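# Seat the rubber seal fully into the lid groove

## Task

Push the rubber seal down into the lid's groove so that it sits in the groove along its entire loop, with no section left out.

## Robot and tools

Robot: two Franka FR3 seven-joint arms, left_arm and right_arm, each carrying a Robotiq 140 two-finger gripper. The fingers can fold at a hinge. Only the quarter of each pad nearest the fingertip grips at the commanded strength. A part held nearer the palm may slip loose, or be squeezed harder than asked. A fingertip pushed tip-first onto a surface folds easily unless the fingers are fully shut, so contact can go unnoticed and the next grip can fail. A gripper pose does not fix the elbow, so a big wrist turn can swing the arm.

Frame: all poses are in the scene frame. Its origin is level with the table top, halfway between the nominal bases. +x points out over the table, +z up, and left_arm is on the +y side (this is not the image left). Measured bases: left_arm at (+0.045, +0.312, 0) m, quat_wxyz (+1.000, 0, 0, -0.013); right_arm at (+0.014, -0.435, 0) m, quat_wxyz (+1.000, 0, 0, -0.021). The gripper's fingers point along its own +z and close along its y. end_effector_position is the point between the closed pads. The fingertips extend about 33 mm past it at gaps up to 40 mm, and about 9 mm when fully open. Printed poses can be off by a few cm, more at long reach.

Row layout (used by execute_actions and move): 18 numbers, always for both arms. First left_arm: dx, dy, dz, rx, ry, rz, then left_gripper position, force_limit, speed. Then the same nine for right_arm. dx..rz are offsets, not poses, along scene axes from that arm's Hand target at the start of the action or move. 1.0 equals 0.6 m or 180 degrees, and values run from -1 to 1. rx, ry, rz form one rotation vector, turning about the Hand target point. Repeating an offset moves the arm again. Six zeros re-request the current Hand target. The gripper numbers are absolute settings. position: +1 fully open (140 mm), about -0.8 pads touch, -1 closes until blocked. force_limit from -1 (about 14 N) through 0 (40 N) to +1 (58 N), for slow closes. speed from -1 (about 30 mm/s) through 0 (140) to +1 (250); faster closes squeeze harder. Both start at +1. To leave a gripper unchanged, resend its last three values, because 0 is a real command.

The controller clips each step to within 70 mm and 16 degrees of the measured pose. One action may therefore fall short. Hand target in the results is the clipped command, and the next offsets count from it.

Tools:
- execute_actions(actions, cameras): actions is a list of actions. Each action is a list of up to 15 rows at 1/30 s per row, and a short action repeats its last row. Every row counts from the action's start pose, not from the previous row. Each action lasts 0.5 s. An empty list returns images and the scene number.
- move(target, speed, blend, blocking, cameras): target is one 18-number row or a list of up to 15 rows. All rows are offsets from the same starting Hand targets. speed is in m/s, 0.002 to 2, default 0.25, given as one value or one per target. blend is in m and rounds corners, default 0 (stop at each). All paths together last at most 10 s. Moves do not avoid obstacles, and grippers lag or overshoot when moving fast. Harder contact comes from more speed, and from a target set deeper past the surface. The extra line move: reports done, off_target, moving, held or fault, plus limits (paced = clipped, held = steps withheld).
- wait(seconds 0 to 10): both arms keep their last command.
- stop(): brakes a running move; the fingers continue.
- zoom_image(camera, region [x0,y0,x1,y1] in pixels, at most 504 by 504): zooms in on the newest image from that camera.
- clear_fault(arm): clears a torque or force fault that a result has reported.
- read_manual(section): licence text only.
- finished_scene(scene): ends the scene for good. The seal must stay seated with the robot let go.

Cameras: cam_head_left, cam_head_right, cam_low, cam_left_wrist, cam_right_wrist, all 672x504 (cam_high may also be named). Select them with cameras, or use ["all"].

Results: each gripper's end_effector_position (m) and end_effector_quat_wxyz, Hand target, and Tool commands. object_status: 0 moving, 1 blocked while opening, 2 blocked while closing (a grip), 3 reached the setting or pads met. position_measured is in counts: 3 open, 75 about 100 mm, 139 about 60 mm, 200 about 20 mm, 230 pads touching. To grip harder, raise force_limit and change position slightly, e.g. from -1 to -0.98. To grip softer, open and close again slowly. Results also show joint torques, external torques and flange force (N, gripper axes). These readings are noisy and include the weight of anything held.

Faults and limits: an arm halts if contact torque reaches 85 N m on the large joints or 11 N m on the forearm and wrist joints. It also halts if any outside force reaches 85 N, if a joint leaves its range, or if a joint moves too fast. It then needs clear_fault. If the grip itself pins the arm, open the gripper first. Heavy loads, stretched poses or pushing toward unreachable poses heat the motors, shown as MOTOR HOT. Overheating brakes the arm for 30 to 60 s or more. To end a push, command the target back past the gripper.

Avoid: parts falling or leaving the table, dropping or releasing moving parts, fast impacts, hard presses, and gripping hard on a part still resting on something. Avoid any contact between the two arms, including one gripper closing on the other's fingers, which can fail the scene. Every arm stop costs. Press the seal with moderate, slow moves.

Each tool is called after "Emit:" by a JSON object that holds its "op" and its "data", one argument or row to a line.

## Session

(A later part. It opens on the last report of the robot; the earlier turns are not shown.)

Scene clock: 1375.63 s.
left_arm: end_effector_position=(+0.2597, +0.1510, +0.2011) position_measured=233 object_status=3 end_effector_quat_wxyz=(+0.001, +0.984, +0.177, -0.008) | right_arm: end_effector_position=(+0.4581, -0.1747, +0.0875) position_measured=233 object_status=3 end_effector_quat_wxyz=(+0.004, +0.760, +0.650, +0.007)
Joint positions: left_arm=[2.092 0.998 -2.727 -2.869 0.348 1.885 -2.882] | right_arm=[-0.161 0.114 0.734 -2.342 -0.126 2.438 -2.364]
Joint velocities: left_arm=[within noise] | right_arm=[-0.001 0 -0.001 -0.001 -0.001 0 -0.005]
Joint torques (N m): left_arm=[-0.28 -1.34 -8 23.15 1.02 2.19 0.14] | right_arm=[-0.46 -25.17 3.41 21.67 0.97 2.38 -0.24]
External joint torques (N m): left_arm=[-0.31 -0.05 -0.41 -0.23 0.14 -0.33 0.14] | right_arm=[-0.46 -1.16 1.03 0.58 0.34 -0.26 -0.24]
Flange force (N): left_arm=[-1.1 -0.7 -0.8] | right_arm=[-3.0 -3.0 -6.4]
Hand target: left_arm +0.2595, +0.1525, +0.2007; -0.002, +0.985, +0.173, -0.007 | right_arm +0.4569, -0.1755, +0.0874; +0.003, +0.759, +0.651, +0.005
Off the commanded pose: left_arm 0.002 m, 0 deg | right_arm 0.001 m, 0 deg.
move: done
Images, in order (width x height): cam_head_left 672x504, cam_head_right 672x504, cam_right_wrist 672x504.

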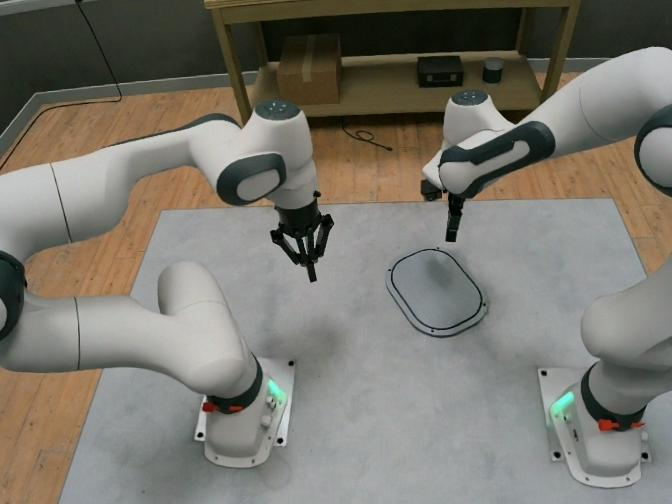

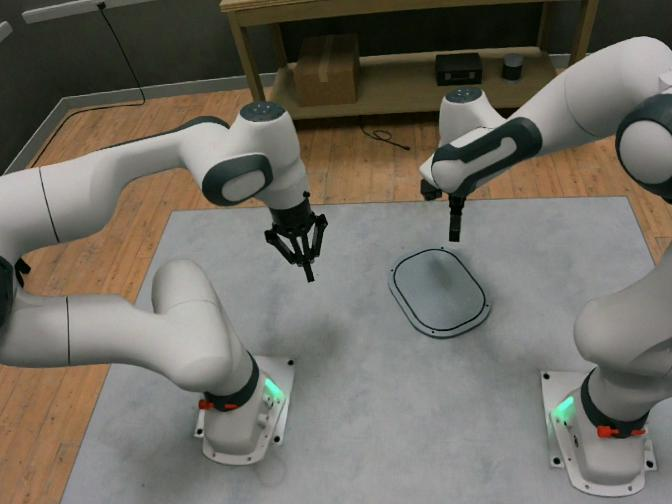

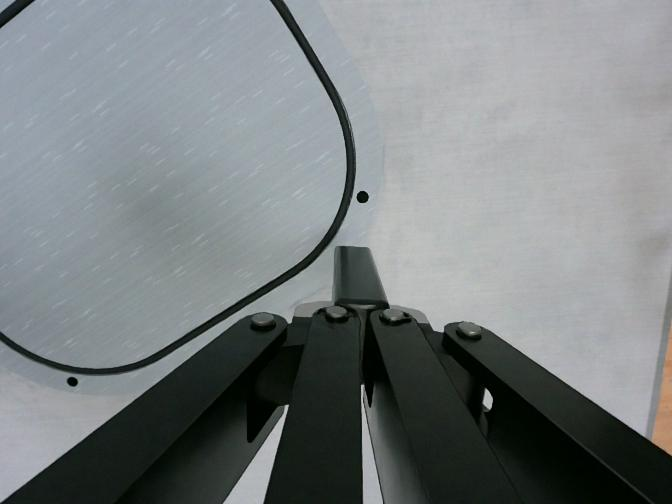

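Emit:
{"op": "move", "data": {
  "target": [
    [0,0,0,0,0,0,-1,0,0,-0.15,-0.08,0.07,0,0,-0.15,-1,0,-0.6],
    [0,0,0,0,0,0,-1,0,0,-0.38,-0.01,0.05,0,0,-0.35,-1,0,-0.6]
  ],
  "speed": 0.25,
  "blend": 0.03,
  "cameras": ["cam_right_wrist"]
}}

Emit:
{"op": "zoom_image", "data": {
  "camera": "cam_right_wrist",
  "region": [0, 0, 450, 330]
}}

Scene clock: 1384.70 s.
left_arm: end_effector_position=(+0.2597, +0.1510, +0.2011) position_measured=233 object_status=3 end_effector_quat_wxyz=(+0.001, +0.984, +0.177, -0.008) | right_arm: end_effector_position=(+0.2295, -0.1818, +0.1173) position_measured=233 object_status=3 end_effector_quat_wxyz=(+0.006, +0.987, +0.162, +0.004)
Joint positions: left_arm=[2.092 0.998 -2.727 -2.869 0.348 1.885 -2.882] | right_arm=[0.043 -0.804 0.951 -2.821 0.745 2.131 -1.58]
Joint velocities: left_arm=[within noise] | right_arm=[-0.001 0.001 0.002 0 0.001 -0.001 0.008]
Joint torques (N m): left_arm=[-0.29 -1.34 -7.97 23.16 1.02 2.18 0.16] | right_arm=[-0.36 1.29 -12.69 19.36 1.04 2.4 0.22]
External joint torques (N m): left_arm=[-0.27 -0.1 -0.36 -0.23 0.14 -0.35 0.16] | right_arm=[-0.36 0.04 0.43 0.61 0.3 -0.29 0.22]
Flange force (N): left_arm=[-0.8 -0.6 -0.7] | right_arm=[2.4 -2.4 0.1]
Hand target: left_arm +0.2595, +0.1525, +0.2007; -0.002, +0.985, +0.173, -0.007 | right_arm +0.2289, -0.1815, +0.1174; +0.006, +0.987, +0.159, +0.003
Off the commanded pose: left_arm 0.002 m, 0 deg | right_arm 0.001 m, 0 deg.
move: done
Images, in order (width x height): cam_right_wrist 672x504.

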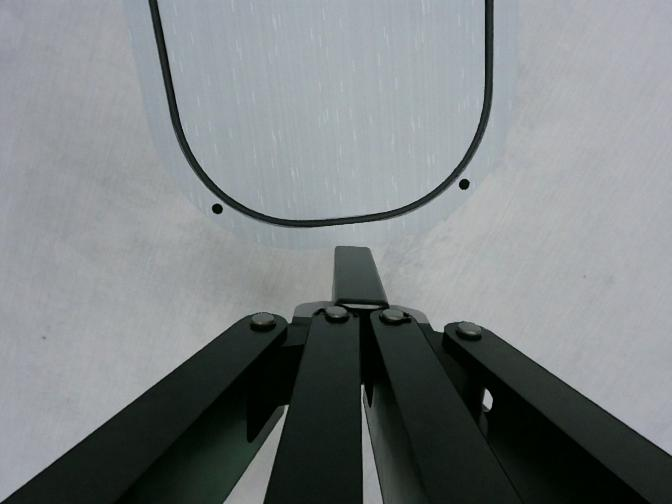

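Scaled by 1.120 from the camera's 672x504 image, which has a finer 960x720 frame.

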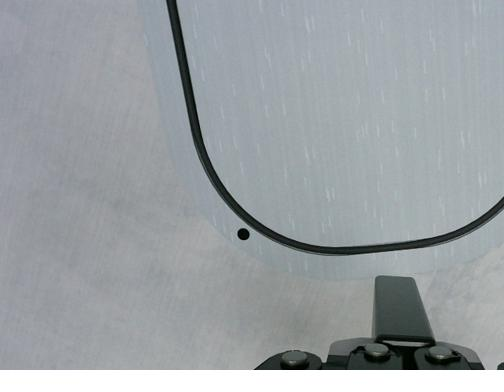

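Emit:
{"op": "move", "data": {
  "target": [
    [0,0,0,0,0,0,-1,0,0,0.017,0.0092,-0.1073,0,0,0,-1,0,-0.6],
    [0,0,0,0,0,0,-1,0,0,0.017,0.0092,-0.1232,0,0,0,-1,0,-0.6],
    [0,0,0,0,0,0,-1,0,0,0.0033,0.0528,-0.1073,0,0,0,-1,0,-0.6],
    [0,0,0,0,0,0,-1,0,0,0.0033,0.0528,-0.1232,0,0,0,-1,0,-0.6],
    [0,0,0,0,0,0,-1,0,0,0.0003,0.0992,-0.1073,0,0,0,-1,0,-0.6],
    [0,0,0,0,0,0,-1,0,0,0.0003,0.0992,-0.1232,0,0,0,-1,0,-0.6],
    [0,0,0,0,0,0,-1,0,0,0.0138,0.1352,-0.1073,0,0,0,-1,0,-0.6],
    [0,0,0,0,0,0,-1,0,0,0.0138,0.1352,-0.1232,0,0,0,-1,0,-0.6],
    [0,0,0,0,0,0,-1,0,0,0.0138,0.1352,-0.1073,0,0,0,-1,0,-0.6]
  ],
  "speed": [0.15,0.04,0.1,0.04,0.1,0.04,0.1,0.04,0.08],
  "blend": [0.003,0,0.003,0,0.003,0,0.003,0,0],
  "cameras": ["cam_right_wrist"]
}}

Emit:
{"op": "zoom_image", "data": {
  "camera": "cam_right_wrist",
  "region": [200, 0, 500, 270]
}}

Scene clock: 1406.03 s.
left_arm: end_effector_position=(+0.2597, +0.1510, +0.2011) position_measured=233 object_status=3 end_effector_quat_wxyz=(+0.001, +0.984, +0.177, -0.008) | right_arm: end_effector_position=(+0.2293, -0.1809, +0.0472) position_measured=233 object_status=3 end_effector_quat_wxyz=(+0.010, +0.988, +0.155, -0.012)
Joint positions: left_arm=[2.092 0.998 -2.727 -2.869 0.348 1.885 -2.882] | right_arm=[-0.107 -0.582 1.185 -2.841 0.829 2.374 -1.597]
Joint torques (N m): left_arm=[-0.26 -1.4 -8.01 23.13 1.03 2.19 0.16] | right_arm=[0.22 2.36 -9.73 15.82 0.93 2.34 -0.12]
External joint torques (N m): left_arm=[-0.29 -0.12 -0.44 -0.23 0.15 -0.33 0.16] | right_arm=[0.21 1.79 1.45 -0.37 0.33 -0.26 -0.12]
External joint torques when the fault began: right_arm=[-2.7 8.36 7.41 -2.07 2.42 4.92 -0.21]
Flange force (N): left_arm=[-1.0 -0.4 -0.8] | right_arm=[5.0 -3.6 10.8]
Flange force when the fault began (N): right_arm=[48.6 -20.0 90.5]
Hand target: left_arm +0.2595, +0.1525, +0.2007; -0.002, +0.985, +0.173, -0.007 | right_arm +0.2293, -0.1809, +0.0472; +0.010, +0.988, +0.155, -0.012 (not the last commanded pose)
Tool commands: left_gripper/position=-1.0 left_gripper/force_limit=+0.0 left_gripper/speed=+0.0 right_gripper/position=-1.0 right_gripper/force_limit=+0.003922 right_gripper/speed=-0.6
Off the commanded pose: left_arm 0.002 m, 0 deg | right_arm 0.081 m, 2 deg.
FORCE FAULT: contact force on the right arm reached its limit, and that arm stopped. The contact can be on any part of that arm, not only on its tool. That arm's remaining commands of this call were not run. That arm is still stopped at the end of this call. While its stop runs, that arm takes no new command, but execute_actions still moves its gripper.
CLEAR FAULT: the right arm stays stopped (Reflex) until you call clear_fault(arm="right_arm").
move: fault (right_arm); path passed 2 of 9 targets
Images, in order (width x height): cam_right_wrist 672x504.

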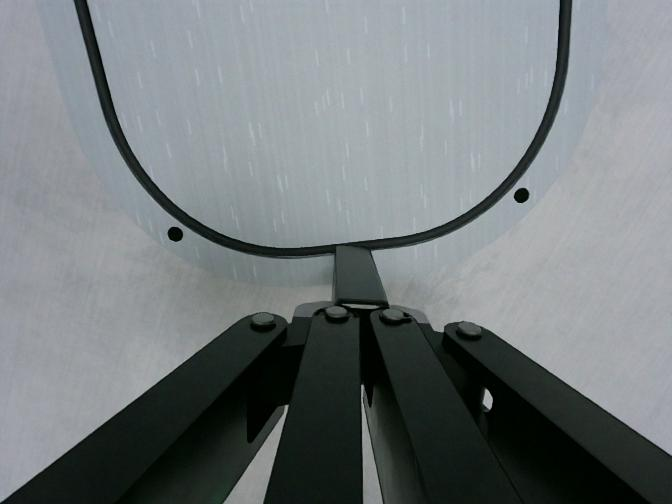

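Scaled by 1.680 from the camera's 672x504 image, which has a finer 960x720 frame.

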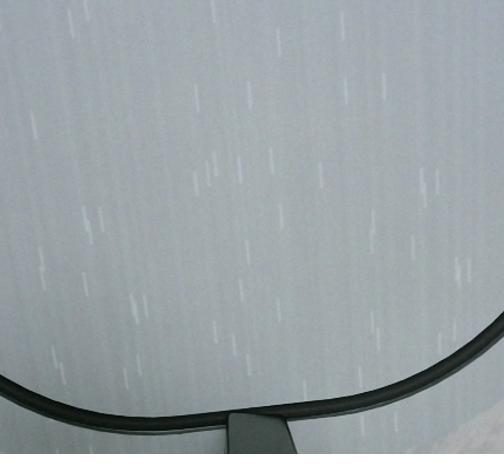

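Emit:
{"op": "clear_fault", "data": {
  "arm": "right_arm"
}}

Emit:
{"op": "move", "data": {
  "target": [
    [0,0,0,0,0,0,-1,0,0,0.0,0.0,0.0097,0,0,0,-1,0,-0.6],
    [0,0,0,0,0,0,-1,0,0,0.0163,0.0082,0.0097,0,0,0,-1,0,-0.6],
    [0,0,0,0,0,0,-1,0,0,0.0163,0.0082,-0.0017,0,0,0,-1,0,-0.6],
    [0,0,0,0,0,0,-1,0,0,0.0027,0.0518,0.0097,0,0,0,-1,0,-0.6],
    [0,0,0,0,0,0,-1,0,0,0.0027,0.0518,-0.0017,0,0,0,-1,0,-0.6],
    [0,0,0,0,0,0,-1,0,0,-0.0003,0.0982,0.0097,0,0,0,-1,0,-0.6],
    [0,0,0,0,0,0,-1,0,0,-0.0003,0.0982,-0.0017,0,0,0,-1,0,-0.6],
    [0,0,0,0,0,0,-1,0,0,-0.0003,0.0982,0.0097,0,0,0,-1,0,-0.6]
  ],
  "speed": [0.06,0.1,0.03,0.1,0.03,0.1,0.03,0.08]
}}

Emit:
{"op": "move", "data": {
  "target": [
    [0,0,0,0,0,0,-1,0,0,0.0135,0.036,0,0,0,0,-1,0,-0.6],
    [0,0,0,0,0,0,-1,0,0,0.0135,0.036,-0.0114,0,0,0,-1,0,-0.6],
    [0,0,0,0,0,0,-1,0,0,0.0365,0.0621,0,0,0,0,-1,0,-0.6],
    [0,0,0,0,0,0,-1,0,0,0.0365,0.0621,-0.0114,0,0,0,-1,0,-0.6],
    [0,0,0,0,0,0,-1,0,0,0.0658,0.0788,0,0,0,0,-1,0,-0.6],
    [0,0,0,0,0,0,-1,0,0,0.0658,0.0788,-0.0114,0,0,0,-1,0,-0.6],
    [0,0,0,0,0,0,-1,0,0,0.0658,0.0788,0.005,0,0,0,-1,0,-0.6],
    [0,0,0,0,0,0,-1,0,0,0.0,0.03,0.08,0,0,0,-1,0,-0.6]
  ],
  "speed": [0.1,0.03,0.1,0.03,0.1,0.03,0.08,0.15],
  "cameras": ["cam_right_wrist"]
}}

Emit:
{"op": "zoom_image", "data": {
  "camera": "cam_right_wrist",
  "region": [150, 0, 600, 330]
}}

Scene clock: 1424.67 s.
left_arm: end_effector_position=(+0.2597, +0.1510, +0.2011) position_measured=233 object_status=3 end_effector_quat_wxyz=(+0.001, +0.984, +0.177, -0.008) | right_arm: end_effector_position=(+0.2293, -0.1808, +0.0472) position_measured=233 object_status=3 end_effector_quat_wxyz=(+0.010, +0.988, +0.155, -0.011)
Joint positions: left_arm=[2.092 0.998 -2.727 -2.869 0.348 1.885 -2.882] | right_arm=[-0.107 -0.582 1.185 -2.841 0.829 2.374 -1.597]
Joint torques (N m): left_arm=[-0.29 -1.34 -7.96 23.19 1.03 2.18 0.14] | right_arm=[0.26 2.38 -9.73 15.9 0.89 2.37 -0.1]
External joint torques (N m): left_arm=[-0.33 -0.1 -0.37 -0.19 0.15 -0.35 0.15] | right_arm=[0.26 1.82 1.45 -0.29 0.29 -0.23 -0.1]
Flange force (N): left_arm=[-0.9 -0.4 -0.8] | right_arm=[5.2 -3.7 10.8]
Hand target: left_arm +0.2595, +0.1525, +0.2007; -0.002, +0.985, +0.173, -0.007 | right_arm +0.2293, -0.1808, +0.0472; +0.010, +0.988, +0.155, -0.011 (not the last commanded pose)
Tool commands: left_gripper/position=-1.0 left_gripper/force_limit=+0.0 left_gripper/speed=+0.0 right_gripper/position=-1.0 right_gripper/force_limit=+0.003922 right_gripper/speed=-0.6
Off the commanded pose: left_arm 0.002 m, 0 deg | right_arm 0.081 m, 2 deg.
FORCE FAULT, CONTINUED: the right arm's stop, for the force fault that an earlier result reported, is over. The call counts as one of the actions that you can send in this scene. That arm's target is now where it stood when the stop ended, not its last command. That arm accepts commands again.
CLEAR FAULT: your call cleared the right arm's force fault. If the contact force or a joint's load stays at its limit, that arm stops again.

Scene clock: 1429.33 s.
left_arm: end_effector_position=(+0.2597, +0.1510, +0.2011) position_measured=233 object_status=3 end_effector_quat_wxyz=(+0.001, +0.984, +0.177, -0.008) | right_arm: end_effector_position=(+0.2298, -0.1217, +0.0528) position_measured=233 object_status=3 end_effector_quat_wxyz=(+0.009, +0.988, +0.157, -0.011)
Joint positions: left_arm=[2.092 0.998 -2.727 -2.869 0.348 1.885 -2.882] | right_arm=[-0.236 -0.549 1.354 -2.697 0.808 2.352 -1.497]
Joint velocities: left_arm=[within noise] | right_arm=[0.002 0 -0.001 -0.002 -0.001 -0.004 0.002]
Joint torques (N m): left_arm=[-0.25 -1.33 -8.02 23.14 1.01 2.19 0.22] | right_arm=[0.2 3.77 -12.7 17.18 0.6 2.32 0.12]
External joint torques (N m): left_arm=[-0.2 -0.07 -0.35 -0.32 0.13 -0.35 0.22] | right_arm=[0.25 0.05 0 0.48 -0.01 -0.3 0.12]
Flange force (N): left_arm=[-0.9 -1.1 -0.6] | right_arm=[-0.4 -0.9 -2.1]
Hand target: left_arm +0.2595, +0.1525, +0.2007; -0.002, +0.985, +0.173, -0.007 | right_arm +0.2291, -0.1219, +0.0530; +0.010, +0.988, +0.155, -0.011
Off the commanded pose: left_arm 0.002 m, 0 deg | right_arm 0.001 m, 0 deg.
move: done

Scene clock: 1434.50 s.
left_arm: end_effector_position=(+0.2597, +0.1510, +0.2011) position_measured=233 object_status=3 end_effector_quat_wxyz=(+0.001, +0.984, +0.177, -0.008) | right_arm: end_effector_position=(+0.2301, -0.1029, +0.1012) position_measured=233 object_status=3 end_effector_quat_wxyz=(+0.009, +0.987, +0.157, -0.010)
Joint positions: left_arm=[2.092 0.998 -2.727 -2.869 0.348 1.885 -2.882] | right_arm=[-0.164 -0.65 1.231 -2.621 0.771 2.177 -1.464]
Joint velocities: left_arm=[within noise] | right_arm=[0.001 -0.001 -0.001 0 0.001 -0.005 0.003]
Joint torques (N m): left_arm=[-0.3 -1.38 -8.03 23.14 1.03 2.19 0.16] | right_arm=[0.24 3.76 -15.34 18.18 0.65 2.32 0.1]
External joint torques (N m): left_arm=[-0.33 -0.18 -0.39 -0.37 0.15 -0.35 0.17] | right_arm=[0.19 0.06 -0.48 0.08 -0.05 -0.28 0.1]
Flange force (N): left_arm=[-1.0 -0.4 -0.5] | right_arm=[-1.8 0.9 -2.8]
Hand target: left_arm +0.2595, +0.1525, +0.2007; -0.002, +0.985, +0.173, -0.007 | right_arm +0.2291, -0.1039, +0.1010; +0.010, +0.988, +0.155, -0.011
Off the commanded pose: left_arm 0.002 m, 0 deg | right_arm 0.001 m, 0 deg.
move: done
Images, in order (width x height): cam_right_wrist 672x504.

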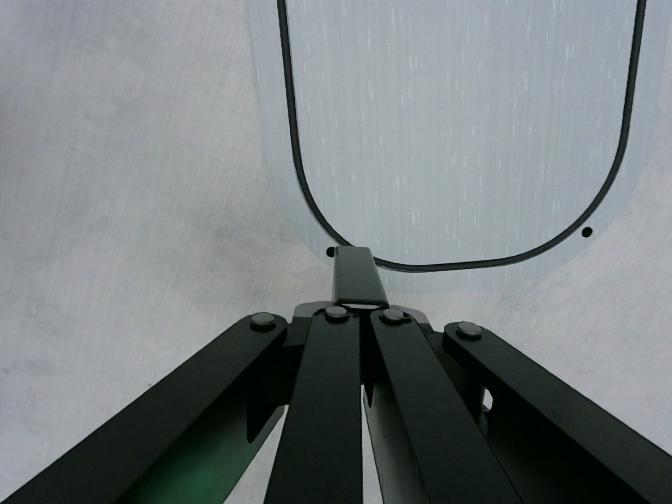

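Scaled by 1.120 from the camera's 672x504 image, which has a finer 960x720 frame.

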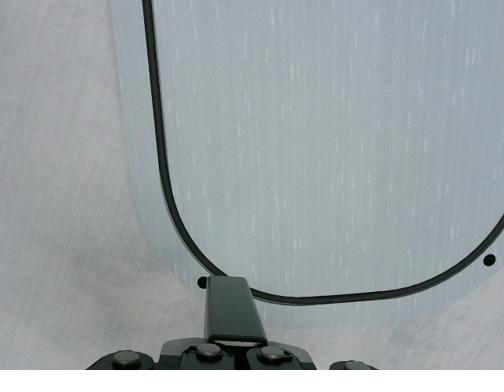

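Emit:
{"op": "move", "data": {
  "target": [
    [0,0,0,0,0,0,-1,0,0,0.25,0.0,0.03,0,0,0.2,-1,0,-0.6],
    [0,0,0,0,0,0,-1,0,0,0.3907,0.0073,-0.085,0,0,0.33,-1,0,-0.6],
    [0,0,0,0,0,0,-1,0,0,0.3907,0.0073,-0.1033,0,0,0.33,-1,0,-0.6],
    [0,0,0,0,0,0,-1,0,0,0.3812,0.0297,-0.085,0,0,0.33,-1,0,-0.6],
    [0,0,0,0,0,0,-1,0,0,0.3812,0.0297,-0.1033,0,0,0.33,-1,0,-0.6],
    [0,0,0,0,0,0,-1,0,0,0.3698,0.0532,-0.085,0,0,0.33,-1,0,-0.6],
    [0,0,0,0,0,0,-1,0,0,0.3698,0.0532,-0.1033,0,0,0.33,-1,0,-0.6],
    [0,0,0,0,0,0,-1,0,0,0.3698,0.0532,-0.085,0,0,0.33,-1,0,-0.6],
    [0,0,0,0,0,0,-1,0,0,0.37,-0.06,0.05,0,0,0.33,-1,0,-0.6]
  ],
  "speed": [0.3,0.25,0.04,0.1,0.04,0.1,0.04,0.08,0.2],
  "blend": [0.03,0,0,0.003,0,0.003,0,0,0],
  "cameras": ["cam_right_wrist","cam_head_right"]
}}

Emit:
{"op": "zoom_image", "data": {
  "camera": "cam_right_wrist",
  "region": [0, 0, 450, 330]
}}

Emit:
{"op": "zoom_image", "data": {
  "camera": "cam_head_right",
  "region": [370, 230, 510, 350]
}}

Scene clock: 1456.80 s.
left_arm: end_effector_position=(+0.2597, +0.1510, +0.2011) position_measured=233 object_status=3 end_effector_quat_wxyz=(+0.001, +0.984, +0.177, -0.008) | right_arm: end_effector_position=(+0.4517, -0.1397, +0.1311) position_measured=233 object_status=3 end_effector_quat_wxyz=(+0.015, +0.782, +0.623, -0.005)
Joint positions: left_arm=[2.092 0.998 -2.727 -2.869 0.348 1.885 -2.882] | right_arm=[-0.379 0.117 1.039 -2.235 -0.173 2.279 -2.188]
Joint velocities: left_arm=[within noise] | right_arm=[0.001 0.001 0 0 0.001 0 -0.006]
Joint torques (N m): left_arm=[-0.27 -1.34 -8.01 23.14 1.02 2.19 0.19] | right_arm=[-0.55 -18.3 4.1 23.02 1.04 2.52 -0.24]
External joint torques (N m): left_arm=[-0.24 0.02 -0.37 -0.22 0.15 -0.34 0.19] | right_arm=[-0.52 -0.61 0.93 0.5 0.34 -0.08 -0.24]
Flange force (N): left_arm=[-1.0 -1.1 -0.8] | right_arm=[-5.2 -3.7 -5.5]
Hand target: left_arm +0.2595, +0.1525, +0.2007; -0.002, +0.985, +0.173, -0.007 | right_arm +0.4511, -0.1399, +0.1310; +0.014, +0.781, +0.624, -0.005
Off the commanded pose: left_arm 0.002 m, 0 deg | right_arm 0.001 m, 0 deg.
move: done; limits=paced
Images, in order (width x height): cam_head_right 672x504, cam_right_wrist 672x504.

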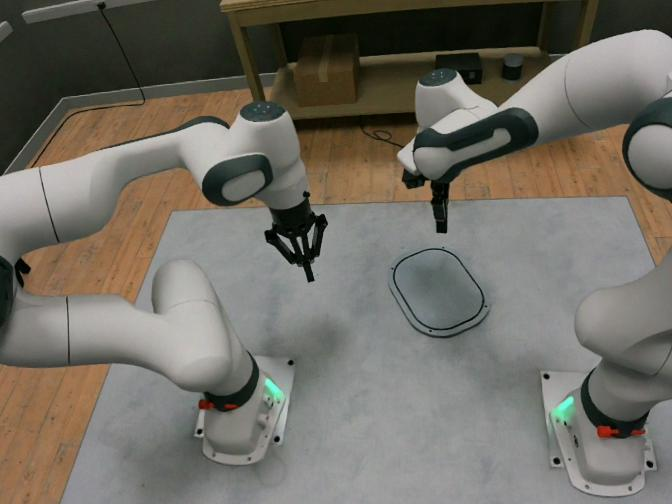

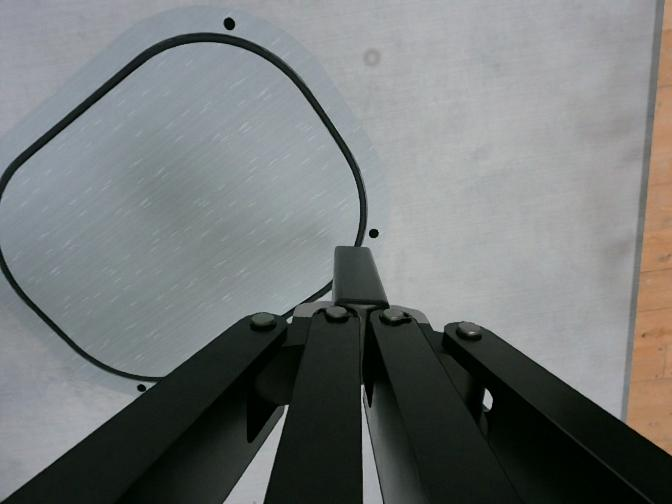

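Scaled by 1.120 from the camera's 672x504 image, which has a finer 960x720 frame.

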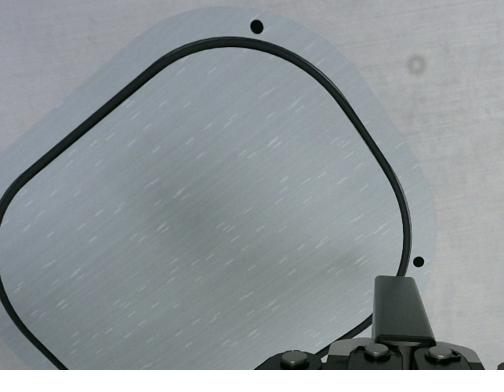

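Scaled by 3.600 from the camera's 672x504 image, which has a finer 960x720 frame.

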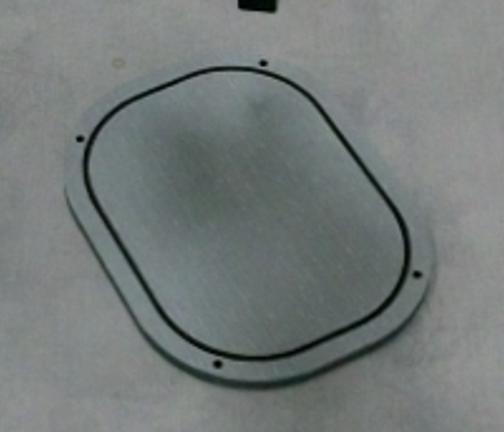

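Emit:
{"op": "finished_scene", "data": {
  "scene": 1
}}

The scene is finished: the task was done.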